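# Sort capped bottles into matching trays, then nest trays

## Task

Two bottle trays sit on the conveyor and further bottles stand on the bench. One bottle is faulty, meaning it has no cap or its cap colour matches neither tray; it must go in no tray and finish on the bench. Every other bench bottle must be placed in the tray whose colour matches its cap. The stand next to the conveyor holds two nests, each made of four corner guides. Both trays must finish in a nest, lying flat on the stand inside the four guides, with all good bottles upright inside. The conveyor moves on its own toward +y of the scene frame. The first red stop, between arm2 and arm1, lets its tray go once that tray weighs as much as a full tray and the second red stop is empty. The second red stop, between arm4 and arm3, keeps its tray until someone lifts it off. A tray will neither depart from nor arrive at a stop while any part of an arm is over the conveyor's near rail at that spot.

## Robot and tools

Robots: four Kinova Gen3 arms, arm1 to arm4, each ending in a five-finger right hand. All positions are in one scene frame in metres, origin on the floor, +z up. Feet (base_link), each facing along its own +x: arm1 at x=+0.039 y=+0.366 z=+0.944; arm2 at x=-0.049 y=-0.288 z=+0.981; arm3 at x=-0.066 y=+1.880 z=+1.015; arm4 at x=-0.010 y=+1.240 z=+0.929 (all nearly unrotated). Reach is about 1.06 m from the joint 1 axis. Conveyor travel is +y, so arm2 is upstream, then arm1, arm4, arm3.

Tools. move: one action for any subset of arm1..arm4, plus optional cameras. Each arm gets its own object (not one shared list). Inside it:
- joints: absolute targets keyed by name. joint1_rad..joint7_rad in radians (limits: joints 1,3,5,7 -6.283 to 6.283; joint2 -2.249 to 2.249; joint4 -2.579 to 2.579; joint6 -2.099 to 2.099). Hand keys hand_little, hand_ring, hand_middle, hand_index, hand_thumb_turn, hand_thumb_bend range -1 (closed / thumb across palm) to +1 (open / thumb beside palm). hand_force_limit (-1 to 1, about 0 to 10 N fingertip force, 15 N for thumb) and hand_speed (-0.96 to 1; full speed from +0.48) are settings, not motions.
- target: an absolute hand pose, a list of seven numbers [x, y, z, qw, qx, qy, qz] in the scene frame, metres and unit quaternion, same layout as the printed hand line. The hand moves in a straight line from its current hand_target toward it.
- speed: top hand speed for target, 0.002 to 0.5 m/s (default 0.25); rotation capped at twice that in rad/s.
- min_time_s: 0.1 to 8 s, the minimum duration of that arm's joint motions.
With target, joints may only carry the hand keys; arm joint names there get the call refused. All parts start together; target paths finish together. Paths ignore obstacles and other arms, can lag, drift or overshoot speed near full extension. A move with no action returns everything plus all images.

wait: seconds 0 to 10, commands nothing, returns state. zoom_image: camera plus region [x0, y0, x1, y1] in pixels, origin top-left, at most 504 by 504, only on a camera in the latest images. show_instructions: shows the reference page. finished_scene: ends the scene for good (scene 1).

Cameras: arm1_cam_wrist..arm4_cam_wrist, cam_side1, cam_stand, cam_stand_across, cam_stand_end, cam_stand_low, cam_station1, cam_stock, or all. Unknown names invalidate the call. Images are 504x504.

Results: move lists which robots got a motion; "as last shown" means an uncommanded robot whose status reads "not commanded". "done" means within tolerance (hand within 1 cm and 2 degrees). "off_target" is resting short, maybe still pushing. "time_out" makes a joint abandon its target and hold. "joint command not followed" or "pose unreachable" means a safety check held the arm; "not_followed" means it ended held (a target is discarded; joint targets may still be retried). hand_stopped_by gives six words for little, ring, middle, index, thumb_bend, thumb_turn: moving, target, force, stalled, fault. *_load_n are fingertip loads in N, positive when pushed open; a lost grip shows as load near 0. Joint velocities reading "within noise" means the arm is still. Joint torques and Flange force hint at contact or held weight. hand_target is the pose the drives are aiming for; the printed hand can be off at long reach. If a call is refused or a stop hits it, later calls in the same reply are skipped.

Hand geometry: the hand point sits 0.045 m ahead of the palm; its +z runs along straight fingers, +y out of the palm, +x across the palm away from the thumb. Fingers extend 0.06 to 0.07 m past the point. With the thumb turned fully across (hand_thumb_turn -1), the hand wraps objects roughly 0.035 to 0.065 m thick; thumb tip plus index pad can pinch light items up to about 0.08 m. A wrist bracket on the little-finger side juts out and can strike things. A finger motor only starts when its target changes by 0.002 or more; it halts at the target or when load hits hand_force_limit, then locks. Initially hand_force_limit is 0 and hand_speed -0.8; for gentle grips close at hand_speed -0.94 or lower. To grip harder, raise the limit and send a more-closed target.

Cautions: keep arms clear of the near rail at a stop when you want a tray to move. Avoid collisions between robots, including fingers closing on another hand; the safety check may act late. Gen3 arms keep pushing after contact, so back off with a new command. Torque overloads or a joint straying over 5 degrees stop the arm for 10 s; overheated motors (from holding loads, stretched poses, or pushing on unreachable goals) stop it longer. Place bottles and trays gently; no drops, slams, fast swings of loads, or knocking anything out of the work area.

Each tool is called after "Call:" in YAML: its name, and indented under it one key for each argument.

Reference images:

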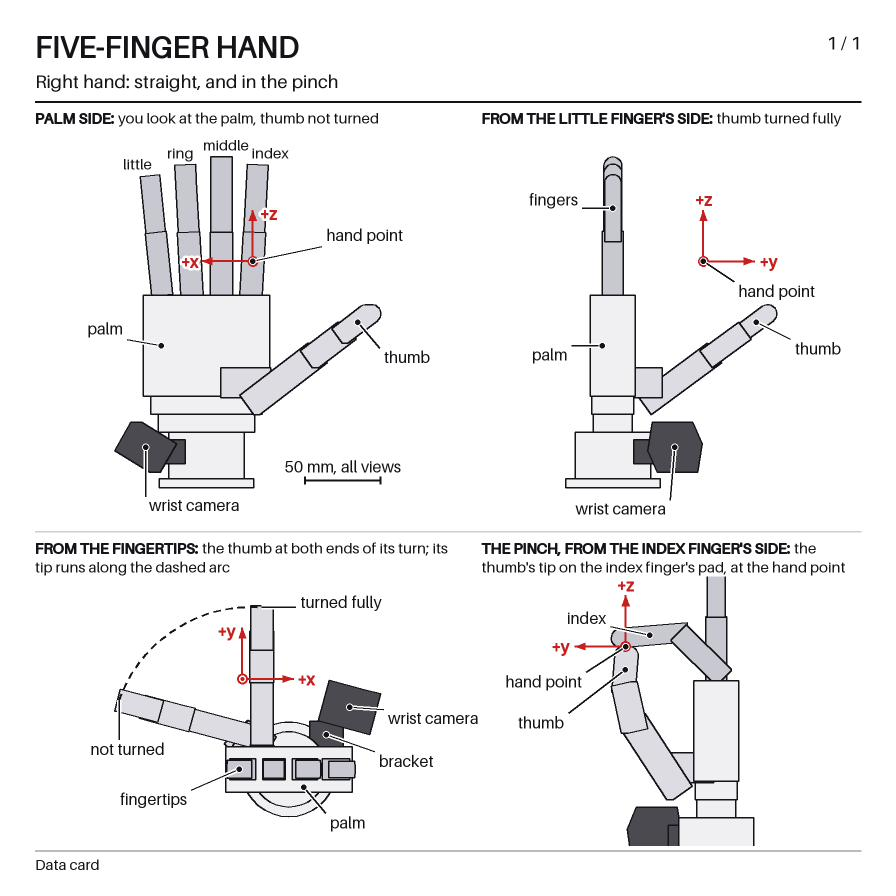

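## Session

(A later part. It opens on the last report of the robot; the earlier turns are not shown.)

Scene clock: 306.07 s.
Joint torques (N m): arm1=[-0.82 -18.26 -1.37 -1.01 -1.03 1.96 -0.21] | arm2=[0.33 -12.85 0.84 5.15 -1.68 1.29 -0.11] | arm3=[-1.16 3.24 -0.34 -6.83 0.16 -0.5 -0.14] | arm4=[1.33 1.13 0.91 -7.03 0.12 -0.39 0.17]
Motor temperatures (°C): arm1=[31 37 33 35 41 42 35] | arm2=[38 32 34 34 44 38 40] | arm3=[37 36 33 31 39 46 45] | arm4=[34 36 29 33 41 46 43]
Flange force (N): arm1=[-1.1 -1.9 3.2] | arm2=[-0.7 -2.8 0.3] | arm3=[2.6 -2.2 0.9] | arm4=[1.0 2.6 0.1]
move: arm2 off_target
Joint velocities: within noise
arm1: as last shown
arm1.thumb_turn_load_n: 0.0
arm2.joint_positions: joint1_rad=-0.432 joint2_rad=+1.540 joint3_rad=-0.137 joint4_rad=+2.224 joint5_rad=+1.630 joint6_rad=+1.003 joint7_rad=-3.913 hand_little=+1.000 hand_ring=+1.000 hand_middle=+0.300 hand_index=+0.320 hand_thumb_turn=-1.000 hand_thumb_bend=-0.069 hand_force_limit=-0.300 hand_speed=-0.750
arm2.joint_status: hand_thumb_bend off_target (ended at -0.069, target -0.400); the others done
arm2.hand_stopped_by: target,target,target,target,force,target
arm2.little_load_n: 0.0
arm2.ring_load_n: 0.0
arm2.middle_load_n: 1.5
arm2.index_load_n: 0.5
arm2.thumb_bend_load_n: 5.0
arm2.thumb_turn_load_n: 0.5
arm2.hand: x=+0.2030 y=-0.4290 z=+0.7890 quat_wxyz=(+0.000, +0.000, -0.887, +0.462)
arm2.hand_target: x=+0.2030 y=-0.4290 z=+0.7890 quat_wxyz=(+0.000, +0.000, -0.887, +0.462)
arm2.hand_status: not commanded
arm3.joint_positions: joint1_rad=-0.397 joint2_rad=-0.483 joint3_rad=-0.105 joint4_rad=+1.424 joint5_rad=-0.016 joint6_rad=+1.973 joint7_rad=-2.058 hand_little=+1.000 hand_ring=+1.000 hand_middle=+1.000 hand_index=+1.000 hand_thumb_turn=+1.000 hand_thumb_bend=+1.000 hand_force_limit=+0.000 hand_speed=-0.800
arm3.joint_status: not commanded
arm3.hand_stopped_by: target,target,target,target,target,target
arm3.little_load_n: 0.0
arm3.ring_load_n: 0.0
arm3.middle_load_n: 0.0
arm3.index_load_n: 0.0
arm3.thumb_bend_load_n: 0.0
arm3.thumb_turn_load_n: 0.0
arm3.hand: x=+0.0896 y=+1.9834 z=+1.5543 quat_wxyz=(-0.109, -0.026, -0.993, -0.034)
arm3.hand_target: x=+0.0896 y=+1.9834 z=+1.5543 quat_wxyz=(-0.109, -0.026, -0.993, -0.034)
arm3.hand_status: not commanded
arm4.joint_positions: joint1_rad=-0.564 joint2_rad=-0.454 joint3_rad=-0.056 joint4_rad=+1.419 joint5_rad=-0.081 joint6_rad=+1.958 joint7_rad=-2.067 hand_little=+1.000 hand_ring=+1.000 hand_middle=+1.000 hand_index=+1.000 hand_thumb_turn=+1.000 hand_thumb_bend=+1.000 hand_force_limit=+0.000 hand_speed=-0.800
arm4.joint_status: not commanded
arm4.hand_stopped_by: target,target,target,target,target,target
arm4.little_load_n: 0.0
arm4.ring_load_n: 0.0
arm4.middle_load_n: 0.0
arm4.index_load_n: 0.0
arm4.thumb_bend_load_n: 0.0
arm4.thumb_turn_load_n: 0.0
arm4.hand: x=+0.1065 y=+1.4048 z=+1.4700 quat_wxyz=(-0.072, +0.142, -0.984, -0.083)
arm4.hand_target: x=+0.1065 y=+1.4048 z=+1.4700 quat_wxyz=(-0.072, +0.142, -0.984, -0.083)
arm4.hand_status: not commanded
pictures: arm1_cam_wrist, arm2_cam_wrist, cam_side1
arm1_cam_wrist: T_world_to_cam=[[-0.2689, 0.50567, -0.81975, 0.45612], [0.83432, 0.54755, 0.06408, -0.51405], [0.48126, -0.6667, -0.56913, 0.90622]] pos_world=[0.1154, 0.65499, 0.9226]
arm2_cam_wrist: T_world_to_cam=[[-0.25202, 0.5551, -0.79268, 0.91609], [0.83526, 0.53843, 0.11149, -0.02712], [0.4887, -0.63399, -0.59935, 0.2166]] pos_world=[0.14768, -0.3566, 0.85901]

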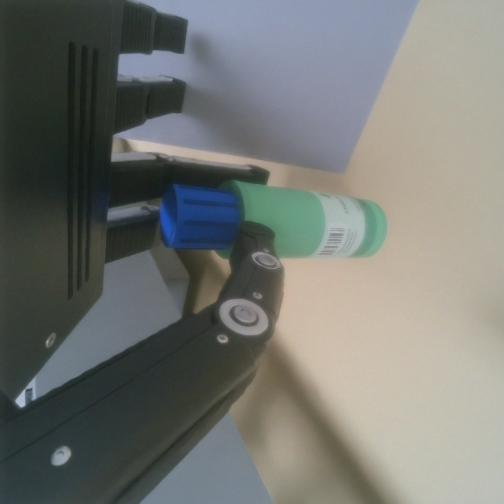

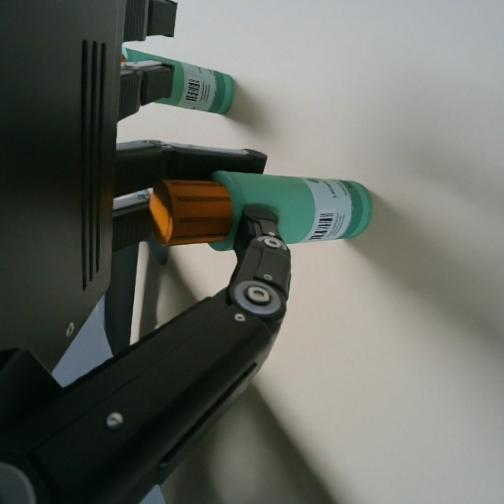

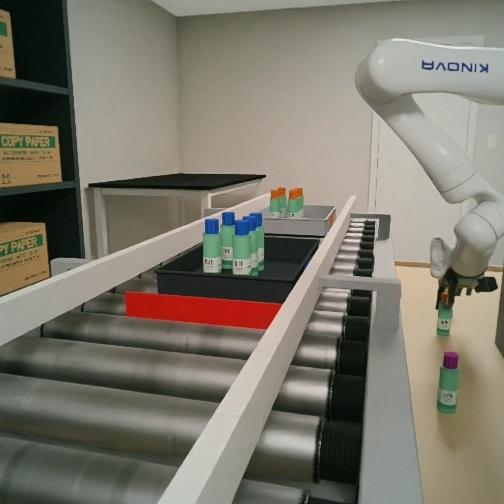

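Call:
move:
  arm1: {"target": [0.20, 0.57, 1.05, 0, 0, 0.887, -0.4617], "speed": 0.25}
  arm2: {"joints": {"hand_index": 0.1, "hand_middle": 0.1, "hand_speed": -0.85, "hand_force_limit": -0.5}}

Call:
move:
  arm1: {"target": [0.32, 0.42, 1.22, 0, 0, 0.887, -0.4617], "speed": 0.3}
  arm2: {"target": [0.203, -0.429, 0.90, 0, 0, 0.887, -0.4617], "speed": 0.1}

Call:
move:
  arm1: {"target": [0.5215, 0.010, 1.16, 0, 0, 0.887, -0.4617], "speed": 0.3}
  cameras: ["cam_stock", "cam_station1", "arm2_cam_wrist"]

Scene clock: 311.20 s.
Joint torques (N m): arm1=[-0.83 -15.95 -1.13 -3.57 -0.74 2.02 -0.22] | arm2=[0.37 -12.76 0.74 5.05 -1.63 1.26 -0.21] | arm3=[-1.16 3.27 -0.31 -6.79 0.16 -0.51 -0.14] | arm4=[1.28 1.09 0.93 -7.09 0.14 -0.38 0.16]
Motor temperatures (°C): arm1=[31 37 33 35 41 42 35] | arm2=[38 32 34 34 44 38 39] | arm3=[37 36 33 31 39 46 45] | arm4=[34 36 29 33 41 46 43]
Flange force (N): arm1=[-1.5 -0.9 3.8] | arm2=[-1.2 -3.1 -0.1] | arm3=[2.7 -2.1 0.8] | arm4=[1.1 2.7 0.4]
move: arm1 done; arm2 off_target
Joint velocities: within noise
arm1.joint_positions: joint1_rad=-0.966 joint2_rad=+0.754 joint3_rad=-0.461 joint4_rad=+1.826 joint5_rad=+0.335 joint6_rad=+1.622 joint7_rad=-3.270 hand_little=+1.000 hand_ring=+1.000 hand_middle=+0.300 hand_index=+0.267 hand_thumb_turn=-1.000 hand_thumb_bend=-0.076 hand_force_limit=-0.500 hand_speed=-0.850
arm1.joint_status: not commanded
arm1.hand_stopped_by: target,target,target,force,force,target
arm1.little_load_n: -0.5
arm1.ring_load_n: 0.0
arm1.middle_load_n: 3.5
arm1.index_load_n: 2.5
arm1.thumb_bend_load_n: 7.5
arm1.thumb_turn_load_n: 0.5
arm1.hand: x=+0.2000 y=+0.5700 z=+1.0500 quat_wxyz=(+0.000, +0.000, -0.887, +0.462)
arm1.hand_target: x=+0.2000 y=+0.5700 z=+1.0500 quat_wxyz=(+0.000, +0.000, -0.887, +0.462)
arm1.hand_status: done (0.000 m and 0.0 deg from the pose sent, 0.192 m and 0.0 deg at the start)
arm2.joint_positions: joint1_rad=-0.432 joint2_rad=+1.540 joint3_rad=-0.137 joint4_rad=+2.224 joint5_rad=+1.630 joint6_rad=+1.003 joint7_rad=-3.913 hand_little=+1.000 hand_ring=+1.000 hand_middle=+0.288 hand_index=+0.280 hand_thumb_turn=-1.000 hand_thumb_bend=-0.068 hand_force_limit=-0.500 hand_speed=-0.850
arm2.joint_status: hand_middle off_target (ended at +0.288, target +0.100); hand_index off_target (ended at +0.280, target +0.100); the others done
arm2.hand_stopped_by: target,target,force,force,force,target
arm2.little_load_n: 0.0
arm2.ring_load_n: -0.5
arm2.middle_load_n: 2.5
arm2.index_load_n: 3.0
arm2.thumb_bend_load_n: 7.0
arm2.thumb_turn_load_n: 0.5
arm2.hand: x=+0.2030 y=-0.4290 z=+0.7890 quat_wxyz=(+0.000, +0.000, -0.887, +0.462)
arm2.hand_target: x=+0.2030 y=-0.4290 z=+0.7890 quat_wxyz=(+0.000, +0.000, -0.887, +0.462)
arm2.hand_status: not commanded
arm3, arm4: as last shown
pictures: none

Scene clock: 313.03 s.
Joint torques (N m): arm1=[-0.9 -11.52 0.08 -6.18 0.53 1.76 -0.16] | arm2=[0.36 -12.43 0.78 4.58 -1.49 1.46 -0.12] | arm3=[-1.1 3.25 -0.3 -6.83 0.18 -0.51 -0.11] | arm4=[1.32 1.08 0.88 -7.11 0.14 -0.39 0.21]
Motor temperatures (°C): arm1=[31 37 33 35 41 42 35] | arm2=[38 32 34 34 44 38 39] | arm3=[37 36 33 31 39 46 45] | arm4=[34 36 29 33 41 46 43]
Flange force (N): arm1=[-0.4 -0.2 4.0] | arm2=[-1.0 -2.9 0.1] | arm3=[2.7 -2.0 0.9] | arm4=[1.0 2.6 0.4]
move: arm1 done; arm2 done
Joint velocities: within noise
arm1.joint_positions: joint1_rad=-0.545 joint2_rad=+0.300 joint3_rad=-0.382 joint4_rad=+1.881 joint5_rad=+0.571 joint6_rad=+1.841 joint7_rad=-2.689 hand_little=+1.000 hand_ring=+1.000 hand_middle=+0.300 hand_index=+0.267 hand_thumb_turn=-1.000 hand_thumb_bend=-0.076 hand_force_limit=-0.500 hand_speed=-0.850
arm1.joint_status: not commanded
arm1.hand_stopped_by: target,target,target,force,force,target
arm1.little_load_n: 0.0
arm1.ring_load_n: 0.0
arm1.middle_load_n: 3.5
arm1.index_load_n: 3.0
arm1.thumb_bend_load_n: 8.0
arm1.thumb_turn_load_n: 0.0
arm1.hand: x=+0.3200 y=+0.4200 z=+1.2200 quat_wxyz=(+0.000, +0.000, -0.887, +0.462)
arm1.hand_target: x=+0.3200 y=+0.4200 z=+1.2200 quat_wxyz=(+0.000, +0.000, -0.887, +0.462)
arm1.hand_status: done (0.000 m and 0.0 deg from the pose sent, 0.257 m and 0.0 deg at the start)
arm2.joint_positions: joint1_rad=-0.432 joint2_rad=+1.234 joint3_rad=-0.167 joint4_rad=+2.442 joint5_rad=+1.520 joint6_rad=+0.992 joint7_rad=-3.812 hand_little=+1.000 hand_ring=+1.000 hand_middle=+0.288 hand_index=+0.280 hand_thumb_turn=-1.000 hand_thumb_bend=-0.068 hand_force_limit=-0.500 hand_speed=-0.850
arm2.joint_status: not commanded
arm2.hand_stopped_by: target,target,force,force,force,target
arm2.little_load_n: 0.0
arm2.ring_load_n: 0.0
arm2.middle_load_n: 2.0
arm2.index_load_n: 3.0
arm2.thumb_bend_load_n: 7.0
arm2.thumb_turn_load_n: 0.5
arm2.hand: x=+0.2030 y=-0.4290 z=+0.9000 quat_wxyz=(+0.000, +0.000, -0.887, +0.462)
arm2.hand_target: x=+0.2030 y=-0.4290 z=+0.9000 quat_wxyz=(+0.000, +0.000, -0.887, +0.462)
arm2.hand_status: done (0.000 m and 0.0 deg from the pose sent, 0.111 m and 0.0 deg at the start)
arm3, arm4: as last shown
pictures: none

Scene clock: 315.33 s.
Joint torques (N m): arm1=[-0.78 -18.02 1.91 -8.21 1.24 0.76 -0.08] | arm2=[0.31 -12.49 0.75 4.66 -1.51 1.42 -0.1] | arm3=[-1.21 3.24 -0.39 -6.86 0.15 -0.49 -0.14] | arm4=[1.35 1.13 0.86 -7.1 0.17 -0.4 0.2]
Motor temperatures (°C): arm1=[31 37 33 35 41 42 35] | arm2=[38 32 34 34 44 38 39] | arm3=[37 36 33 31 39 46 45] | arm4=[34 36 29 33 41 46 43]
Flange force (N): arm1=[2.8 1.9 2.1] | arm2=[-1.0 -2.7 0.5] | arm3=[2.6 -2.3 1.0] | arm4=[1.1 2.5 0.4]
move: arm1 done
Joint velocities: within noise
arm1.joint_positions: joint1_rad=+0.260 joint2_rad=+0.558 joint3_rad=+0.037 joint4_rad=+1.678 joint5_rad=+1.147 joint6_rad=+1.031 joint7_rad=-2.041 hand_little=+1.000 hand_ring=+1.000 hand_middle=+0.300 hand_index=+0.267 hand_thumb_turn=-1.000 hand_thumb_bend=-0.076 hand_force_limit=-0.500 hand_speed=-0.850
arm1.joint_status: not commanded
arm1.hand_stopped_by: target,target,target,force,force,target
arm1.little_load_n: 0.0
arm1.ring_load_n: 0.0
arm1.middle_load_n: 4.0
arm1.index_load_n: 2.5
arm1.thumb_bend_load_n: 7.5
arm1.thumb_turn_load_n: 0.5
arm1.hand: x=+0.5215 y=+0.0100 z=+1.1600 quat_wxyz=(+0.000, +0.000, -0.887, +0.462)
arm1.hand_target: x=+0.5215 y=+0.0100 z=+1.1600 quat_wxyz=(+0.000, +0.000, -0.887, +0.462)
arm1.hand_status: done (0.000 m and 0.0 deg from the pose sent, 0.461 m and 0.0 deg at the start)
arm2, arm3, arm4: as last shown
arm2.middle_load_n: 2.5
arm2.index_load_n: 3.5
arm4.little_load_n: 0.5
arm4.thumb_bend_load_n: -0.5
pictures: arm2_cam_wrist, cam_station1, cam_stock
arm2_cam_wrist: T_world_to_cam=[[-0.25194, 0.55508, -0.79272, 1.0041], [0.83527, 0.53841, 0.11155, -0.03955], [0.48873, -0.63403, -0.59929, 0.28305]] pos_world=[0.14768, -0.3566, 0.97001]

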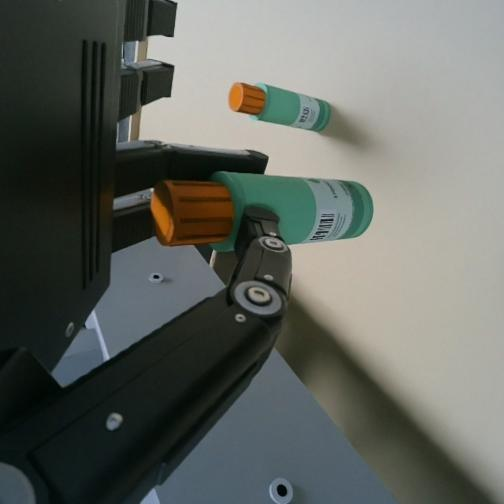

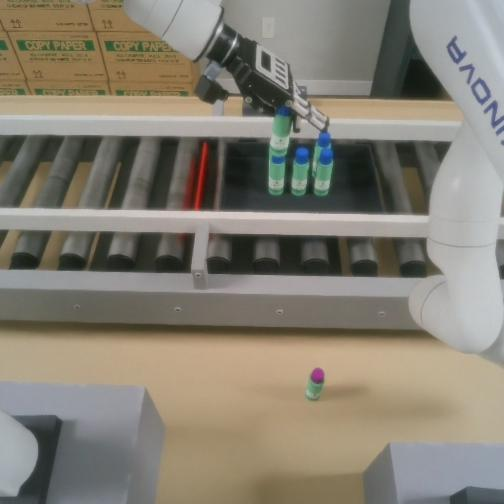

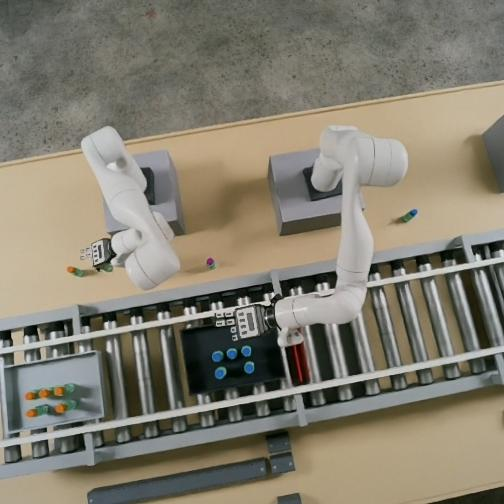

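Call:
move:
  arm1: {"target": [0.519, 0.010, 1.05, 0, 0, 0.887, -0.4617], "speed": 0.2}
  cameras: ["arm1_cam_wrist", "cam_station1", "cam_side1"]

Call:
zoom_image:
  camera: "cam_side1"
  region: [180, 160, 340, 310]

Scene clock: 318.43 s.
Joint torques (N m): arm1=[-0.8 -19.07 2.51 -6.46 0.79 1.36 -0.17] | arm2=[0.31 -12.39 0.76 4.61 -1.49 1.43 -0.12] | arm3=[-1.17 3.26 -0.39 -6.86 0.17 -0.55 -0.15] | arm4=[1.28 1.1 0.89 -7.03 0.15 -0.37 0.22]
Motor temperatures (°C): arm1=[31 37 33 35 41 42 35] | arm2=[38 33 34 34 44 38 39] | arm3=[37 36 33 31 39 46 45] | arm4=[34 36 29 33 41 46 43]
Flange force (N): arm1=[3.1 1.2 1.9] | arm2=[-1.1 -3.0 0.1] | arm3=[2.7 -2.4 0.9] | arm4=[1.0 2.8 0.1]
move: arm1 done
Joint velocities: within noise
arm1.joint_positions: joint1_rad=+0.238 joint2_rad=+0.746 joint3_rad=+0.070 joint4_rad=+1.781 joint5_rad=+1.309 joint6_rad=+0.914 joint7_rad=-2.364 hand_little=+1.000 hand_ring=+1.000 hand_middle=+0.300 hand_index=+0.267 hand_thumb_turn=-1.000 hand_thumb_bend=-0.076 hand_force_limit=-0.500 hand_speed=-0.850
arm1.joint_status: not commanded
arm1.hand_stopped_by: target,target,target,force,force,target
arm1.little_load_n: 0.0
arm1.ring_load_n: 0.0
arm1.middle_load_n: 4.0
arm1.index_load_n: 2.5
arm1.thumb_bend_load_n: 7.5
arm1.thumb_turn_load_n: 0.5
arm1.hand: x=+0.5190 y=+0.0100 z=+1.0500 quat_wxyz=(+0.000, +0.000, -0.887, +0.462)
arm1.hand_target: x=+0.5190 y=+0.0100 z=+1.0500 quat_wxyz=(+0.000, +0.000, -0.887, +0.462)
arm1.hand_status: done (0.000 m and 0.0 deg from the pose sent, 0.110 m and 0.0 deg at the start)
arm2, arm3, arm4: as last shown
arm2.thumb_bend_load_n: 6.5
arm3.thumb_bend_load_n: -0.5
arm4.little_load_n: 0.0
arm4.thumb_bend_load_n: 0.0
pictures: arm1_cam_wrist, cam_side1, cam_station1
arm1_cam_wrist: T_world_to_cam=[[-0.26882, 0.5057, -0.81976, 0.99503], [0.8343, 0.54756, 0.0642, -0.49635], [0.48134, -0.66666, -0.5691, 0.46575]] pos_world=[0.4574, 0.07909, 1.1126]

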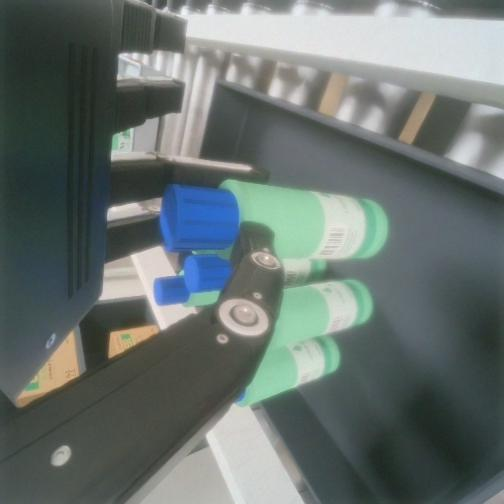

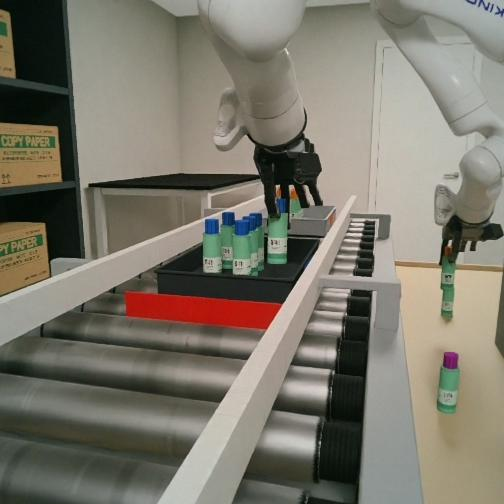

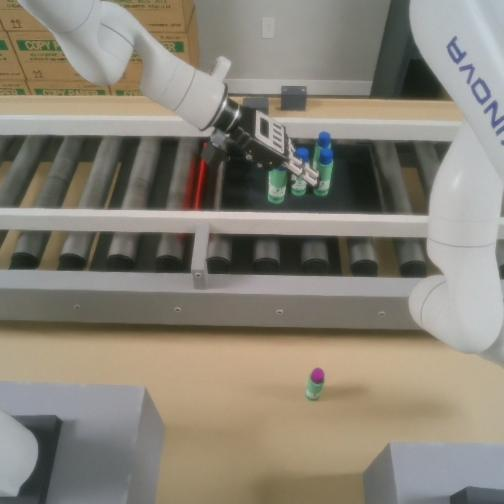

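Scaled by 3.150 from the camera's image (finer frame: 720x720).

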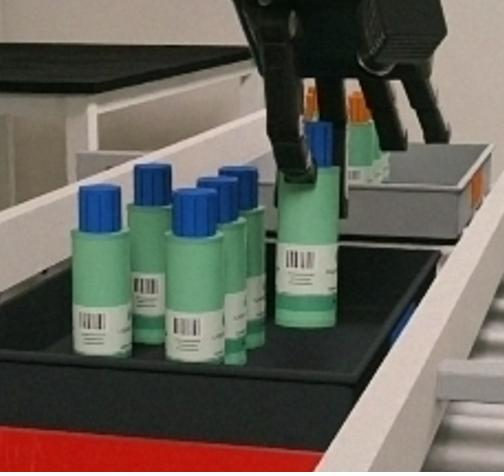

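Call:
move:
  arm1: {"target": [0.519, 0.010, 1.019, 0, 0, 0.887, -0.4617], "speed": 0.12}

Call:
move:
  arm1: {"target": [0.519, 0.010, 1.015, 0, 0, 0.887, -0.4617], "speed": 0.03}

Scene clock: 321.40 s.
Joint torques (N m): arm1=[-0.78 -19.41 2.72 -5.92 0.61 1.48 -0.23] | arm2=[0.32 -12.37 0.76 4.6 -1.48 1.42 -0.17] | arm3=[-1.16 3.25 -0.33 -6.86 0.21 -0.52 -0.16] | arm4=[1.29 1.08 0.92 -7.06 0.15 -0.39 0.2]
Motor temperatures (°C): arm1=[31 37 33 35 41 42 35] | arm2=[38 33 34 34 44 38 39] | arm3=[37 36 33 31 39 46 45] | arm4=[34 36 29 33 41 46 43]
Flange force (N): arm1=[3.0 0.9 1.8] | arm2=[-1.4 -3.1 0.0] | arm3=[2.7 -2.2 1.0] | arm4=[1.0 2.8 0.2]
move: arm1 done
Joint velocities: within noise
arm1.joint_positions: joint1_rad=+0.232 joint2_rad=+0.809 joint3_rad=+0.079 joint4_rad=+1.790 joint5_rad=+1.356 joint6_rad=+0.890 joint7_rad=-2.452 hand_little=+1.000 hand_ring=+1.000 hand_middle=+0.300 hand_index=+0.267 hand_thumb_turn=-1.000 hand_thumb_bend=-0.076 hand_force_limit=-0.500 hand_speed=-0.850
arm1.joint_status: not commanded
arm1.hand_stopped_by: target,target,target,force,force,target
arm1.little_load_n: -0.5
arm1.ring_load_n: 0.0
arm1.middle_load_n: 4.0
arm1.index_load_n: 2.5
arm1.thumb_bend_load_n: 7.5
arm1.thumb_turn_load_n: 0.0
arm1.hand: x=+0.5190 y=+0.0100 z=+1.0190 quat_wxyz=(+0.000, +0.000, -0.887, +0.462)
arm1.hand_target: x=+0.5190 y=+0.0100 z=+1.0190 quat_wxyz=(+0.000, +0.000, -0.887, +0.462)
arm1.hand_status: done (0.000 m and 0.0 deg from the pose sent, 0.031 m and 0.0 deg at the start)
arm2, arm3, arm4: as last shown
arm2.index_load_n: 3.0
arm2.thumb_bend_load_n: 7.0
arm2.thumb_turn_load_n: 0.0
arm3.thumb_bend_load_n: 0.0
arm4.thumb_bend_load_n: -0.5
pictures: none

Scene clock: 322.37 s.
Joint torques (N m): arm1=[-0.74 -19.21 2.64 -5.72 0.54 1.4 -0.19] | arm2=[0.36 -12.46 0.69 4.61 -1.51 1.45 -0.13] | arm3=[-1.13 3.27 -0.34 -6.87 0.19 -0.53 -0.16] | arm4=[1.29 1.12 0.87 -7.14 0.16 -0.39 0.18]
Motor temperatures (°C): arm1=[31 37 33 35 41 42 35] | arm2=[38 33 34 34 44 38 39] | arm3=[37 36 33 31 39 46 45] | arm4=[34 36 29 33 41 46 43]
Flange force (N): arm1=[3.0 0.6 1.5] | arm2=[-1.0 -2.9 0.4] | arm3=[2.7 -2.3 1.0] | arm4=[1.1 2.5 0.6]
move: arm1 done
Joint velocities: within noise
arm1.joint_positions: joint1_rad=+0.231 joint2_rad=+0.818 joint3_rad=+0.081 joint4_rad=+1.791 joint5_rad=+1.362 joint6_rad=+0.888 joint7_rad=-2.463 hand_little=+1.000 hand_ring=+1.000 hand_middle=+0.300 hand_index=+0.267 hand_thumb_turn=-1.000 hand_thumb_bend=-0.076 hand_force_limit=-0.500 hand_speed=-0.850
arm1.joint_status: not commanded
arm1.hand_stopped_by: target,target,target,force,force,target
arm1.little_load_n: 0.0
arm1.ring_load_n: 0.0
arm1.middle_load_n: 4.0
arm1.index_load_n: 2.5
arm1.thumb_bend_load_n: 7.0
arm1.thumb_turn_load_n: 0.5
arm1.hand: x=+0.5190 y=+0.0100 z=+1.0150 quat_wxyz=(+0.000, +0.000, -0.887, +0.462)
arm1.hand_target: x=+0.5190 y=+0.0100 z=+1.0150 quat_wxyz=(+0.000, +0.000, -0.887, +0.462)
arm1.hand_status: done (0.000 m and 0.0 deg from the pose sent, 0.004 m and 0.0 deg at the start)
arm2, arm3, arm4: as last shown
arm2.index_load_n: 3.5
arm2.thumb_bend_load_n: 6.5
arm2.thumb_turn_load_n: 0.5
arm3.thumb_bend_load_n: -0.5
arm4.thumb_bend_load_n: 0.0
pictures: none

Call:
move:
  arm1: {"target": [0.519, 0.010, 1.0135, 0, 0, 0.887, -0.4617], "speed": 0.03}

Scene clock: 324.67 s.
Joint torques (N m): arm1=[-0.5 -15.89 1.62 -4.35 -0.14 0.32 -0.14] | arm2=[0.34 -12.37 0.73 4.59 -1.52 1.46 -0.18] | arm3=[-1.19 3.26 -0.35 -6.9 0.18 -0.5 -0.11] | arm4=[1.29 1.12 0.88 -7.14 0.15 -0.38 0.18]
Motor temperatures (°C): arm1=[31 37 33 35 41 42 35] | arm2=[38 33 34 34 44 38 39] | arm3=[37 36 33 31 39 46 45] | arm4=[34 36 29 33 41 46 43]
Flange force (N): arm1=[3.2 -4.3 -2.8] | arm2=[-1.4 -3.2 0.0] | arm3=[2.8 -2.1 1.2] | arm4=[1.1 2.5 0.6]
move: arm1 done
Joint velocities: within noise
arm1.joint_positions: joint1_rad=+0.231 joint2_rad=+0.821 joint3_rad=+0.081 joint4_rad=+1.791 joint5_rad=+1.364 joint6_rad=+0.887 joint7_rad=-2.468 hand_little=+1.000 hand_ring=+1.000 hand_middle=+0.300 hand_index=+0.267 hand_thumb_turn=-1.000 hand_thumb_bend=-0.076 hand_force_limit=-0.500 hand_speed=-0.850
arm1.joint_status: not commanded
arm1.hand_stopped_by: target,target,target,force,force,target
arm1.little_load_n: -0.5
arm1.ring_load_n: 0.0
arm1.middle_load_n: 4.0
arm1.index_load_n: 3.0
arm1.thumb_bend_load_n: 6.0
arm1.thumb_turn_load_n: 0.5
arm1.hand: x=+0.5190 y=+0.0100 z=+1.0135 quat_wxyz=(+0.000, +0.000, -0.887, +0.462)
arm1.hand_target: x=+0.5190 y=+0.0100 z=+1.0135 quat_wxyz=(+0.000, +0.000, -0.887, +0.462)
arm1.hand_status: done (0.000 m and 0.0 deg from the pose sent, 0.002 m and 0.0 deg at the start)
arm2, arm3, arm4: as last shown
arm2.middle_load_n: 2.0
pictures: none

Call:
move:
  arm1: {"joints": {"hand_thumb_bend": 0.4, "hand_speed": -0.5}}

Call:
move:
  arm1: {"joints": {"hand_index": 0.65, "hand_middle": 0.65, "hand_thumb_bend": 0.6, "hand_speed": -0.4}}

Call:
move:
  arm1: {"target": [0.5190, 0.010, 1.12, 0, 0, 0.887, -0.4617], "speed": 0.2}
  cameras: ["cam_side1", "cam_station1", "arm1_cam_wrist"]

Scene clock: 327.53 s.
Joint torques (N m): arm1=[-0.75 -19.01 2.57 -5.66 0.5 1.35 -0.19] | arm2=[0.35 -12.41 0.81 4.61 -1.51 1.43 -0.13] | arm3=[-1.2 3.27 -0.36 -6.83 0.2 -0.5 -0.12] | arm4=[1.31 1.14 0.88 -7.05 0.14 -0.4 0.2]
Motor temperatures (°C): arm1=[31 37 33 35 41 42 35] | arm2=[38 33 34 34 44 38 39] | arm3=[37 36 33 31 39 46 45] | arm4=[34 36 29 33 41 46 43]
Flange force (N): arm1=[3.3 0.3 1.2] | arm2=[-1.1 -2.9 0.1] | arm3=[2.7 -2.2 0.9] | arm4=[1.1 2.6 0.2]
move: arm1 done
Joint velocities: within noise
arm1.joint_positions: joint1_rad=+0.231 joint2_rad=+0.821 joint3_rad=+0.081 joint4_rad=+1.791 joint5_rad=+1.364 joint6_rad=+0.887 joint7_rad=-2.468 hand_little=+1.000 hand_ring=+1.000 hand_middle=+0.300 hand_index=+0.266 hand_thumb_turn=-1.000 hand_thumb_bend=+0.400 hand_force_limit=-0.500 hand_speed=-0.500
arm1.joint_status: all done
arm1.hand_stopped_by: target,target,target,force,target,target
arm1.little_load_n: 0.0
arm1.ring_load_n: 0.0
arm1.middle_load_n: 0.0
arm1.index_load_n: 0.0
arm1.thumb_bend_load_n: 0.0
arm1.thumb_turn_load_n: 0.0
arm1.hand: x=+0.5190 y=+0.0100 z=+1.0135 quat_wxyz=(+0.000, +0.000, -0.887, +0.462)
arm1.hand_target: x=+0.5190 y=+0.0100 z=+1.0135 quat_wxyz=(+0.000, +0.000, -0.887, +0.462)
arm1.hand_status: not commanded
arm2: as last shown
arm2.middle_load_n: 2.5
arm3.joint_positions: joint1_rad=-0.397 joint2_rad=-0.483 joint3_rad=-0.105 joint4_rad=+1.424 joint5_rad=-0.016 joint6_rad=+1.973 joint7_rad=-2.058 hand_little=+1.000 hand_ring=+1.000 hand_middle=+1.000 hand_index=+1.000 hand_thumb_turn=+1.000 hand_thumb_bend=+1.000 hand_force_limit=+0.000 hand_speed=-0.800
arm3.joint_status: not commanded
arm3.hand_stopped_by: target,target,target,target,target,target
arm3.little_load_n: 0.0
arm3.ring_load_n: 0.0
arm3.middle_load_n: 0.0
arm3.index_load_n: -0.5
arm3.thumb_bend_load_n: 0.0
arm3.thumb_turn_load_n: 0.0
arm3.hand: x=+0.0896 y=+1.9834 z=+1.5543 quat_wxyz=(-0.109, -0.026, -0.993, -0.034)
arm3.hand_target: x=+0.0896 y=+1.9834 z=+1.5543 quat_wxyz=(-0.109, -0.026, -0.993, -0.034)
arm3.hand_status: not commanded
arm4.joint_positions: joint1_rad=-0.564 joint2_rad=-0.454 joint3_rad=-0.056 joint4_rad=+1.419 joint5_rad=-0.081 joint6_rad=+1.958 joint7_rad=-2.067 hand_little=+1.000 hand_ring=+1.000 hand_middle=+1.000 hand_index=+1.000 hand_thumb_turn=+1.000 hand_thumb_bend=+1.000 hand_force_limit=+0.000 hand_speed=-0.800
arm4.joint_status: not commanded
arm4.hand_stopped_by: target,target,target,target,target,target
arm4.little_load_n: 0.0
arm4.ring_load_n: 0.0
arm4.middle_load_n: 0.0
arm4.index_load_n: 0.0
arm4.thumb_bend_load_n: 0.0
arm4.thumb_turn_load_n: 0.0
arm4.hand: x=+0.1065 y=+1.4048 z=+1.4700 quat_wxyz=(-0.072, +0.142, -0.984, -0.083)
arm4.hand_target: x=+0.1065 y=+1.4048 z=+1.4700 quat_wxyz=(-0.072, +0.142, -0.984, -0.083)
arm4.hand_status: not commanded
pictures: none

Scene clock: 328.27 s.
Joint torques (N m): arm1=[-0.75 -19.07 2.56 -5.7 0.53 1.35 -0.16] | arm2=[0.39 -12.44 0.73 4.64 -1.47 1.46 -0.15] | arm3=[-1.2 3.27 -0.32 -6.85 0.15 -0.52 -0.13] | arm4=[1.29 1.17 0.88 -7.08 0.13 -0.38 0.17]
Motor temperatures (°C): arm1=[31 37 33 35 41 42 35] | arm2=[38 33 34 34 44 38 39] | arm3=[37 36 33 31 39 46 45] | arm4=[34 36 29 33 41 46 43]
Flange force (N): arm1=[3.4 0.5 1.2] | arm2=[-1.3 -2.8 0.0] | arm3=[2.8 -2.1 0.9] | arm4=[1.1 2.5 0.4]
move: arm1 done
Joint velocities: within noise
arm1.joint_positions: joint1_rad=+0.231 joint2_rad=+0.821 joint3_rad=+0.081 joint4_rad=+1.791 joint5_rad=+1.364 joint6_rad=+0.887 joint7_rad=-2.468 hand_little=+1.000 hand_ring=+1.000 hand_middle=+0.650 hand_index=+0.650 hand_thumb_turn=-1.000 hand_thumb_bend=+0.600 hand_force_limit=-0.500 hand_speed=-0.400
arm1.joint_status: all done
arm1.hand_stopped_by: target,target,target,target,target,target
arm1.little_load_n: 0.0
arm1.ring_load_n: 0.0
arm1.middle_load_n: 0.0
arm1.index_load_n: -0.5
arm1.thumb_bend_load_n: 0.0
arm1.thumb_turn_load_n: 0.0
arm1.hand: x=+0.5190 y=+0.0100 z=+1.0135 quat_wxyz=(+0.000, +0.000, -0.887, +0.462)
arm1.hand_target: x=+0.5190 y=+0.0100 z=+1.0135 quat_wxyz=(+0.000, +0.000, -0.887, +0.462)
arm1.hand_status: not commanded
arm2, arm3, arm4: as last shown
arm2.middle_load_n: 2.0
arm2.index_load_n: 3.0
arm2.thumb_bend_load_n: 7.0
pictures: none

Scene clock: 329.50 s.
Joint torques (N m): arm1=[-0.8 -17.76 1.95 -7.35 0.94 0.88 -0.2] | arm2=[0.36 -12.36 0.73 4.67 -1.5 1.47 -0.18] | arm3=[-1.17 3.3 -0.32 -6.8 0.18 -0.53 -0.11] | arm4=[1.3 1.09 0.91 -7.1 0.13 -0.4 0.2]
Motor temperatures (°C): arm1=[31 37 33 35 41 42 35] | arm2=[38 33 34 34 44 38 39] | arm3=[37 36 33 31 39 46 45] | arm4=[34 36 29 33 41 46 43]
Flange force (N): arm1=[2.9 0.5 1.4] | arm2=[-1.7 -3.0 -0.1] | arm3=[2.8 -2.1 0.8] | arm4=[1.1 2.7 0.3]
move: arm1 done
Joint velocities: within noise
arm1.joint_positions: joint1_rad=+0.249 joint2_rad=+0.617 joint3_rad=+0.055 joint4_rad=+1.731 joint5_rad=+1.203 joint6_rad=+0.978 joint7_rad=-2.160 hand_little=+1.000 hand_ring=+1.000 hand_middle=+0.650 hand_index=+0.650 hand_thumb_turn=-1.000 hand_thumb_bend=+0.600 hand_force_limit=-0.500 hand_speed=-0.400
arm1.joint_status: not commanded
arm1.hand_stopped_by: target,target,target,target,target,target
arm1.little_load_n: -0.5
arm1.ring_load_n: 0.0
arm1.middle_load_n: 0.0
arm1.index_load_n: 0.0
arm1.thumb_bend_load_n: 0.0
arm1.thumb_turn_load_n: 0.0
arm1.hand: x=+0.5190 y=+0.0100 z=+1.1200 quat_wxyz=(+0.000, +0.000, -0.887, +0.462)
arm1.hand_target: x=+0.5190 y=+0.0100 z=+1.1200 quat_wxyz=(+0.000, +0.000, -0.887, +0.462)
arm1.hand_status: done (0.000 m and 0.0 deg from the pose sent, 0.106 m and 0.0 deg at the start)
arm2.joint_positions: joint1_rad=-0.432 joint2_rad=+1.234 joint3_rad=-0.167 joint4_rad=+2.442 joint5_rad=+1.520 joint6_rad=+0.992 joint7_rad=-3.812 hand_little=+1.000 hand_ring=+1.000 hand_middle=+0.288 hand_index=+0.280 hand_thumb_turn=-1.000 hand_thumb_bend=-0.068 hand_force_limit=-0.500 hand_speed=-0.850
arm2.joint_status: not commanded
arm2.hand_stopped_by: target,target,force,force,force,target
arm2.little_load_n: 0.0
arm2.ring_load_n: 0.0
arm2.middle_load_n: 2.5
arm2.index_load_n: 3.5
arm2.thumb_bend_load_n: 6.5
arm2.thumb_turn_load_n: 0.0
arm2.hand: x=+0.2030 y=-0.4290 z=+0.9000 quat_wxyz=(+0.000, +0.000, -0.887, +0.462)
arm2.hand_target: x=+0.2030 y=-0.4290 z=+0.9000 quat_wxyz=(+0.000, +0.000, -0.887, +0.462)
arm2.hand_status: not commanded
arm3, arm4: as last shown
arm3.index_load_n: 0.0
pictures: arm1_cam_wrist, cam_side1, cam_station1
arm1_cam_wrist: T_world_to_cam=[[-0.26881, 0.50569, -0.81977, 1.05247], [0.83436, 0.54747, 0.06412, -0.50072], [0.48123, -0.66675, -0.56909, 0.50556]] pos_world=[0.4574, 0.07899, 1.1826]

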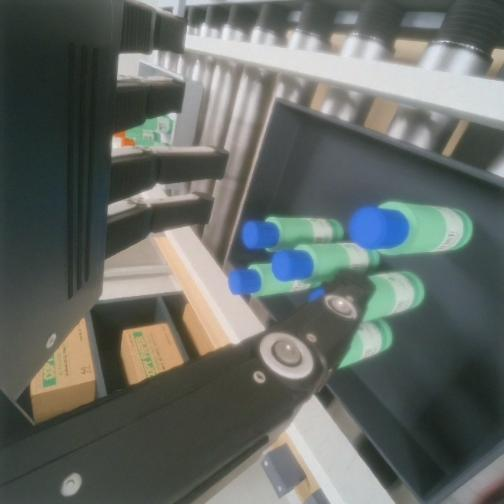

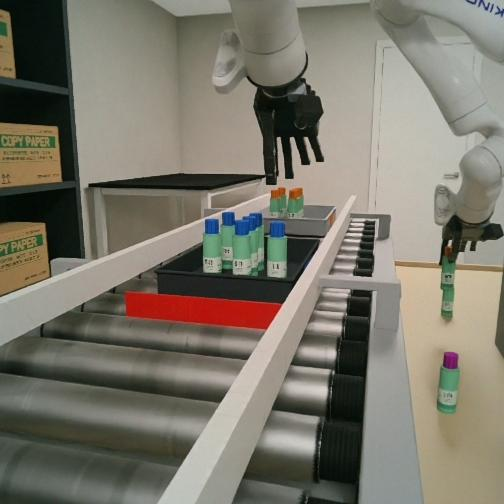

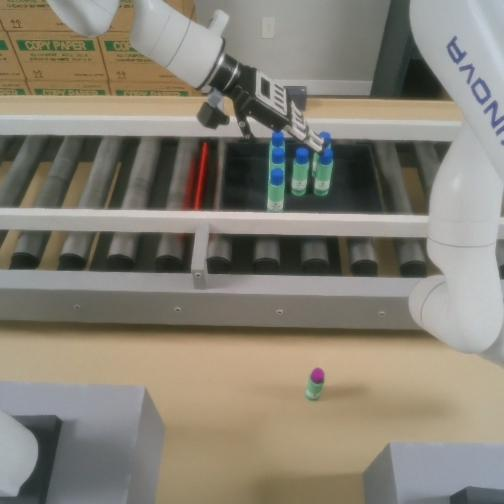

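Call:
move:
  arm1: {"target": [0.32, 0.42, 1.22, 0, 0, 0.887, -0.4617], "speed": 0.35}

Call:
move:
  arm1: {"target": [0.196, 0.7225, 0.93, 0, 0, 0.887, -0.4617], "speed": 0.3}
  cameras: ["arm1_cam_wrist", "cam_stock"]

Scene clock: 335.27 s.
Joint torques (N m): arm1=[-0.77 -11.26 0.06 -6.14 0.43 1.48 -0.21] | arm2=[0.28 -12.4 0.74 4.58 -1.51 1.43 -0.12] | arm3=[-1.15 3.27 -0.32 -6.89 0.16 -0.5 -0.12] | arm4=[1.27 1.15 0.87 -7.1 0.12 -0.4 0.21]
Motor temperatures (°C): arm1=[31 37 33 35 41 42 35] | arm2=[38 33 34 34 44 38 39] | arm3=[37 36 33 31 39 46 45] | arm4=[34 36 29 33 41 46 43]
Flange force (N): arm1=[-0.3 -1.1 3.1] | arm2=[-1.1 -3.1 0.3] | arm3=[2.8 -2.1 1.2] | arm4=[1.2 2.6 0.4]
move: arm1 done
Joint velocities: within noise
arm1.joint_positions: joint1_rad=-0.561 joint2_rad=+0.298 joint3_rad=-0.362 joint4_rad=+1.882 joint5_rad=+0.569 joint6_rad=+1.837 joint7_rad=-2.684 hand_little=+1.000 hand_ring=+1.000 hand_middle=+0.650 hand_index=+0.650 hand_thumb_turn=-1.000 hand_thumb_bend=+0.600 hand_force_limit=-0.500 hand_speed=-0.400
arm1.joint_status: not commanded
arm1.hand_stopped_by: target,target,target,target,target,target
arm1.little_load_n: -0.5
arm1.ring_load_n: 0.0
arm1.middle_load_n: 0.0
arm1.index_load_n: 0.0
arm1.thumb_bend_load_n: 0.0
arm1.thumb_turn_load_n: 0.5
arm1.hand: x=+0.3200 y=+0.4200 z=+1.2200 quat_wxyz=(+0.000, +0.000, -0.887, +0.462)
arm1.hand_target: x=+0.3200 y=+0.4200 z=+1.2200 quat_wxyz=(+0.000, +0.000, -0.887, +0.462)
arm1.hand_status: done (0.000 m and 0.0 deg from the pose sent, 0.467 m and 0.0 deg at the start; pose on its path clipped on 22 of 65 steps)
arm2, arm3, arm4: as last shown
arm2.index_load_n: 3.0
arm2.thumb_bend_load_n: 7.0
pictures: none

Scene clock: 337.57 s.
Joint torques (N m): arm1=[-0.86 -21.74 -1.45 -4.39 -0.68 1.83 -0.16] | arm2=[0.3 -12.47 0.78 4.59 -1.52 1.43 -0.16] | arm3=[-1.23 3.26 -0.35 -6.82 0.18 -0.49 -0.16] | arm4=[1.26 1.13 0.87 -7.11 0.18 -0.37 0.18]
Motor temperatures (°C): arm1=[31 37 33 35 41 42 35] | arm2=[38 33 34 34 44 38 39] | arm3=[37 36 33 31 39 46 45] | arm4=[34 36 29 33 41 46 43]
Flange force (N): arm1=[-0.9 -2.5 3.8] | arm2=[-1.1 -2.9 0.4] | arm3=[2.6 -2.2 0.9] | arm4=[1.1 2.6 0.5]
move: arm1 done
Joint velocities: within noise
arm1.joint_positions: joint1_rad=-1.141 joint2_rad=+1.187 joint3_rad=-0.409 joint4_rad=+1.233 joint5_rad=+0.388 joint6_rad=+1.769 joint7_rad=-3.263 hand_little=+1.000 hand_ring=+1.000 hand_middle=+0.650 hand_index=+0.650 hand_thumb_turn=-1.000 hand_thumb_bend=+0.600 hand_force_limit=-0.500 hand_speed=-0.400
arm1.joint_status: not commanded
arm1.hand_stopped_by: target,target,target,target,target,target
arm1.little_load_n: 0.0
arm1.ring_load_n: 0.0
arm1.middle_load_n: 0.0
arm1.index_load_n: 0.0
arm1.thumb_bend_load_n: 0.0
arm1.thumb_turn_load_n: 0.5
arm1.hand: x=+0.1960 y=+0.7225 z=+0.9300 quat_wxyz=(+0.000, +0.000, -0.887, +0.462)
arm1.hand_target: x=+0.1960 y=+0.7225 z=+0.9300 quat_wxyz=(+0.000, +0.000, -0.887, +0.462)
arm1.hand_status: done (0.000 m and 0.0 deg from the pose sent, 0.437 m and 0.0 deg at the start)
arm2, arm3, arm4: as last shown
arm2.middle_load_n: 2.0
arm2.index_load_n: 3.5
arm2.thumb_turn_load_n: 0.5
arm1_cam_wrist: T_world_to_cam=[[-0.2688, 0.50567, -0.81979, 0.44962], [0.83432, 0.54753, 0.06417, -0.60919], [0.4813, -0.66672, -0.56906, 1.02787]] pos_world=[0.1344, 0.79149, 0.9926]

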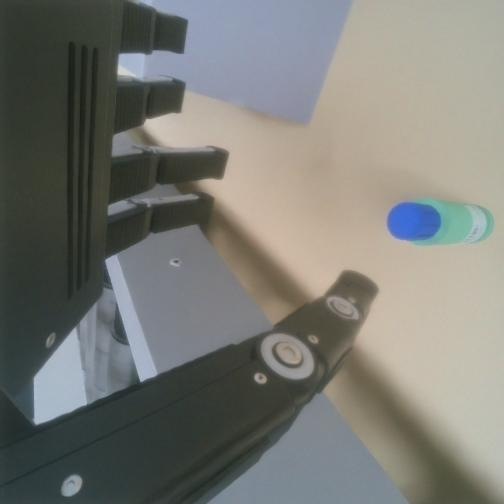

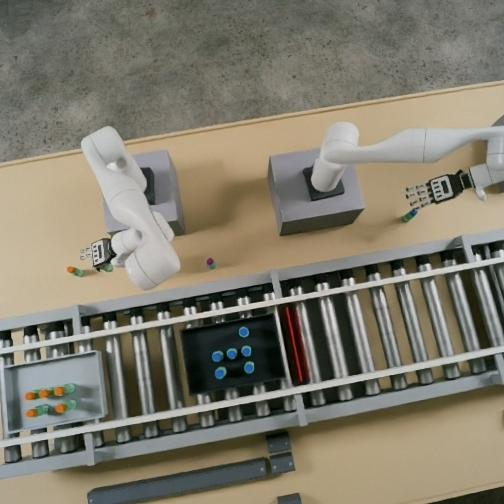

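Call:
move:
  arm1: {"target": [0.196, 0.7225, 0.83, 0, 0, 0.887, -0.4617], "speed": 0.25}
  cameras: ["arm1_cam_wrist"]

Scene clock: 340.43 s.
Joint torques (N m): arm1=[-0.84 -22.25 -1.35 -3.7 -0.7 1.79 -0.18] | arm2=[0.37 -12.44 0.78 4.63 -1.47 1.42 -0.15] | arm3=[-1.17 3.31 -0.32 -6.85 0.18 -0.49 -0.1] | arm4=[1.29 1.07 0.87 -7.03 0.14 -0.42 0.21]
Motor temperatures (°C): arm1=[31 37 32 35 41 42 35] | arm2=[38 33 34 34 44 38 39] | arm3=[37 36 33 31 39 46 45] | arm4=[34 36 29 33 41 46 43]
Flange force (N): arm1=[-0.8 -2.8 3.2] | arm2=[-1.2 -2.8 -0.1] | arm3=[2.9 -2.1 1.1] | arm4=[0.9 2.7 0.0]
move: arm1 done
Joint velocities: within noise
arm1.joint_positions: joint1_rad=-1.161 joint2_rad=+1.380 joint3_rad=-0.383 joint4_rad=+1.141 joint5_rad=+0.433 joint6_rad=+1.667 joint7_rad=-3.263 hand_little=+1.000 hand_ring=+1.000 hand_middle=+0.650 hand_index=+0.650 hand_thumb_turn=-1.000 hand_thumb_bend=+0.600 hand_force_limit=-0.500 hand_speed=-0.400
arm1.joint_status: not commanded
arm1.hand_stopped_by: target,target,target,target,target,target
arm1.little_load_n: 0.0
arm1.ring_load_n: 0.0
arm1.middle_load_n: 0.0
arm1.index_load_n: 0.0
arm1.thumb_bend_load_n: 0.0
arm1.thumb_turn_load_n: 0.0
arm1.hand: x=+0.1960 y=+0.7225 z=+0.8300 quat_wxyz=(+0.000, +0.000, -0.887, +0.462)
arm1.hand_target: x=+0.1960 y=+0.7225 z=+0.8300 quat_wxyz=(+0.000, +0.000, -0.887, +0.462)
arm1.hand_status: done (0.000 m and 0.0 deg from the pose sent, 0.100 m and 0.0 deg at the start)
arm2, arm3, arm4: as last shown
arm2.middle_load_n: 2.5
arm2.index_load_n: 3.0
arm2.thumb_bend_load_n: 6.5
arm4.middle_load_n: -0.5
arm1_cam_wrist: T_world_to_cam=[[-0.26882, 0.5057, -0.81976, 0.36754], [0.8343, 0.54756, 0.0642, -0.60288], [0.48134, -0.66666, -0.5691, 0.97101]] pos_world=[0.1344, 0.79159, 0.8926]

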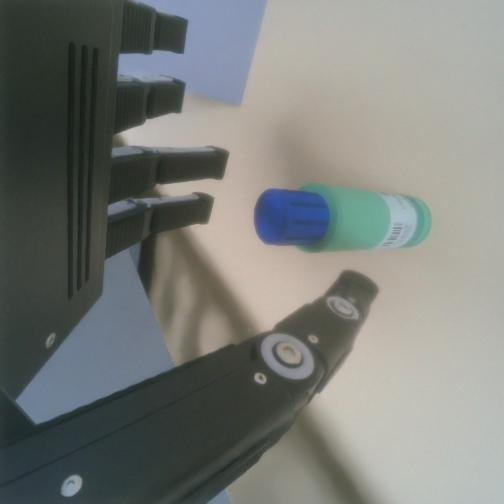

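Call:
move:
  arm1: {"target": [0.1918, 0.7217, 0.792, 0, 0, 0.887, -0.4617], "speed": 0.1, "joints": {"hand_thumb_bend": 0.4, "hand_speed": -0.6}}

Call:
move:
  arm1: {"joints": {"hand_index": 0.3, "hand_middle": 0.3, "hand_speed": -0.6, "hand_thumb_bend": 0.2}}

Call:
move:
  arm1: {"joints": {"hand_thumb_bend": -0.4, "hand_speed": -0.75, "hand_force_limit": -0.3}}
  cameras: ["arm1_cam_wrist"]

Scene clock: 344.97 s.
Joint torques (N m): arm1=[-0.83 -22.38 -1.21 -3.55 -0.69 1.76 -0.21] | arm2=[0.44 -12.41 0.78 4.53 -1.51 1.41 -0.09] | arm3=[-1.18 3.26 -0.37 -6.84 0.17 -0.53 -0.13] | arm4=[1.32 1.1 0.88 -7.13 0.14 -0.38 0.23]
Motor temperatures (°C): arm1=[31 37 32 35 41 42 35] | arm2=[38 33 34 34 44 38 39] | arm3=[37 36 33 31 39 46 45] | arm4=[34 36 29 33 41 46 43]
Flange force (N): arm1=[-0.7 -3.1 3.2] | arm2=[-0.6 -2.9 0.0] | arm3=[2.7 -2.3 0.9] | arm4=[1.1 2.7 0.5]
move: arm1 done
Joint velocities: within noise
arm1.joint_positions: joint1_rad=-1.175 joint2_rad=+1.457 joint3_rad=-0.375 joint4_rad=+1.091 joint5_rad=+0.444 joint6_rad=+1.638 joint7_rad=-3.264 hand_little=+1.000 hand_ring=+1.000 hand_middle=+0.650 hand_index=+0.650 hand_thumb_turn=-1.000 hand_thumb_bend=+0.400 hand_force_limit=-0.500 hand_speed=-0.600
arm1.joint_status: all done
arm1.hand_stopped_by: target,target,target,target,target,target
arm1.little_load_n: 0.0
arm1.ring_load_n: 0.0
arm1.middle_load_n: 0.0
arm1.index_load_n: 0.0
arm1.thumb_bend_load_n: 0.0
arm1.thumb_turn_load_n: 0.0
arm1.hand: x=+0.1918 y=+0.7217 z=+0.7920 quat_wxyz=(+0.000, +0.000, -0.887, +0.462)
arm1.hand_target: x=+0.1918 y=+0.7217 z=+0.7920 quat_wxyz=(+0.000, +0.000, -0.887, +0.462)
arm1.hand_status: done (0.000 m and 0.0 deg from the pose sent, 0.038 m and 0.0 deg at the start)
arm2, arm3, arm4: as last shown
arm4.middle_load_n: 0.0
pictures: none

Scene clock: 345.80 s.
Joint torques (N m): arm1=[-0.87 -22.18 -1.22 -3.53 -0.69 1.77 -0.2] | arm2=[0.34 -12.43 0.75 4.63 -1.51 1.44 -0.14] | arm3=[-1.17 3.26 -0.3 -6.83 0.17 -0.53 -0.11] | arm4=[1.3 1.09 0.9 -7.04 0.15 -0.38 0.18]
Motor temperatures (°C): arm1=[31 37 32 35 41 42 35] | arm2=[38 33 34 34 44 38 39] | arm3=[37 36 33 31 39 46 45] | arm4=[34 36 29 33 41 46 43]
Flange force (N): arm1=[-0.7 -3.6 3.2] | arm2=[-1.2 -2.9 0.2] | arm3=[2.8 -2.0 0.8] | arm4=[1.0 2.7 0.2]
move: arm1 done
Joint velocities: within noise
arm1.joint_positions: joint1_rad=-1.175 joint2_rad=+1.457 joint3_rad=-0.375 joint4_rad=+1.091 joint5_rad=+0.444 joint6_rad=+1.638 joint7_rad=-3.264 hand_little=+1.000 hand_ring=+1.000 hand_middle=+0.300 hand_index=+0.300 hand_thumb_turn=-1.000 hand_thumb_bend=+0.200 hand_force_limit=-0.500 hand_speed=-0.600
arm1.joint_status: all done
arm1.hand_stopped_by: target,target,target,target,target,target
arm1.little_load_n: 0.0
arm1.ring_load_n: 0.0
arm1.middle_load_n: 0.0
arm1.index_load_n: 0.0
arm1.thumb_bend_load_n: 0.0
arm1.thumb_turn_load_n: 0.0
arm1.hand: x=+0.1918 y=+0.7217 z=+0.7920 quat_wxyz=(+0.000, +0.000, -0.887, +0.462)
arm1.hand_target: x=+0.1918 y=+0.7217 z=+0.7920 quat_wxyz=(+0.000, +0.000, -0.887, +0.462)
arm1.hand_status: not commanded
arm2, arm3, arm4: as last shown
arm2.thumb_bend_load_n: 7.0
pictures: none

Scene clock: 347.73 s.
Joint torques (N m): arm1=[-0.85 -22.46 -1.26 -3.48 -0.7 2 -0.21] | arm2=[0.31 -12.42 0.7 4.59 -1.51 1.43 -0.16] | arm3=[-1.16 3.28 -0.34 -6.86 0.19 -0.49 -0.14] | arm4=[1.3 1.09 0.9 -7.09 0.13 -0.35 0.22]
Motor temperatures (°C): arm1=[31 37 32 35 41 42 35] | arm2=[38 33 34 34 44 38 39] | arm3=[37 36 33 31 39 46 45] | arm4=[34 36 29 33 41 46 43]
Flange force (N): arm1=[-0.7 -2.9 3.7] | arm2=[-1.3 -3.1 0.3] | arm3=[2.8 -2.2 1.1] | arm4=[1.1 2.8 0.4]
move: arm1 off_target
Joint velocities: within noise
arm1.joint_positions: joint1_rad=-1.175 joint2_rad=+1.457 joint3_rad=-0.375 joint4_rad=+1.091 joint5_rad=+0.444 joint6_rad=+1.638 joint7_rad=-3.264 hand_little=+1.000 hand_ring=+1.000 hand_middle=+0.300 hand_index=+0.300 hand_thumb_turn=-1.000 hand_thumb_bend=-0.046 hand_force_limit=-0.300 hand_speed=-0.750
arm1.joint_status: hand_thumb_bend off_target (ended at -0.046, target -0.400); the others done
arm1.hand_stopped_by: target,target,target,target,force,target
arm1.little_load_n: 0.0
arm1.ring_load_n: 0.0
arm1.middle_load_n: 2.0
arm1.index_load_n: 0.0
arm1.thumb_bend_load_n: 5.5
arm1.thumb_turn_load_n: 1.0
arm1.hand: x=+0.1918 y=+0.7217 z=+0.7920 quat_wxyz=(+0.000, +0.000, -0.887, +0.462)
arm1.hand_target: x=+0.1918 y=+0.7217 z=+0.7920 quat_wxyz=(+0.000, +0.000, -0.887, +0.462)
arm1.hand_status: not commanded
arm2: as last shown
arm2.index_load_n: 3.5
arm2.thumb_bend_load_n: 6.5
arm3.joint_positions: joint1_rad=-0.397 joint2_rad=-0.483 joint3_rad=-0.105 joint4_rad=+1.424 joint5_rad=-0.016 joint6_rad=+1.973 joint7_rad=-2.058 hand_little=+1.000 hand_ring=+1.000 hand_middle=+1.000 hand_index=+1.000 hand_thumb_turn=+1.000 hand_thumb_bend=+1.000 hand_force_limit=+0.000 hand_speed=-0.800
arm3.joint_status: not commanded
arm3.hand_stopped_by: target,target,target,target,target,target
arm3.little_load_n: 0.0
arm3.ring_load_n: 0.0
arm3.middle_load_n: 0.0
arm3.index_load_n: 0.5
arm3.thumb_bend_load_n: -0.5
arm3.thumb_turn_load_n: 0.0
arm3.hand: x=+0.0896 y=+1.9834 z=+1.5543 quat_wxyz=(-0.109, -0.026, -0.993, -0.034)
arm3.hand_target: x=+0.0896 y=+1.9834 z=+1.5543 quat_wxyz=(-0.109, -0.026, -0.993, -0.034)
arm3.hand_status: not commanded
arm4.joint_positions: joint1_rad=-0.564 joint2_rad=-0.454 joint3_rad=-0.056 joint4_rad=+1.419 joint5_rad=-0.081 joint6_rad=+1.958 joint7_rad=-2.067 hand_little=+1.000 hand_ring=+1.000 hand_middle=+1.000 hand_index=+1.000 hand_thumb_turn=+1.000 hand_thumb_bend=+1.000 hand_force_limit=+0.000 hand_speed=-0.800
arm4.joint_status: not commanded
arm4.hand_stopped_by: target,target,target,target,target,target
arm4.little_load_n: 0.0
arm4.ring_load_n: 0.0
arm4.middle_load_n: 0.0
arm4.index_load_n: 0.0
arm4.thumb_bend_load_n: 0.0
arm4.thumb_turn_load_n: 0.0
arm4.hand: x=+0.1065 y=+1.4048 z=+1.4700 quat_wxyz=(-0.072, +0.142, -0.984, -0.083)
arm4.hand_target: x=+0.1065 y=+1.4048 z=+1.4700 quat_wxyz=(-0.072, +0.142, -0.984, -0.083)
arm4.hand_status: not commanded
arm1_cam_wrist: T_world_to_cam=[[-0.26888, 0.50564, -0.81978, 0.33579], [0.83434, 0.54751, 0.06405, -0.59629], [0.48123, -0.66675, -0.56909, 0.95089]] pos_world=[0.1302, 0.79069, 0.8546]

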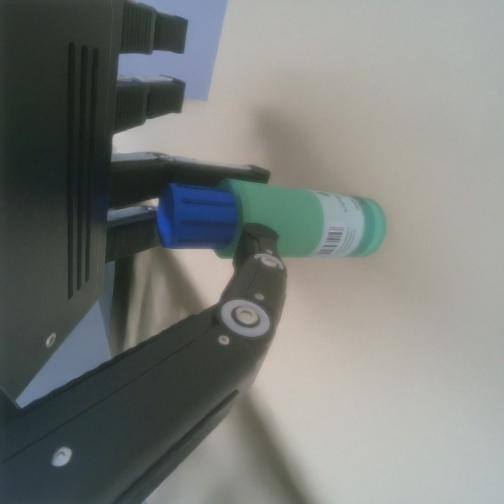

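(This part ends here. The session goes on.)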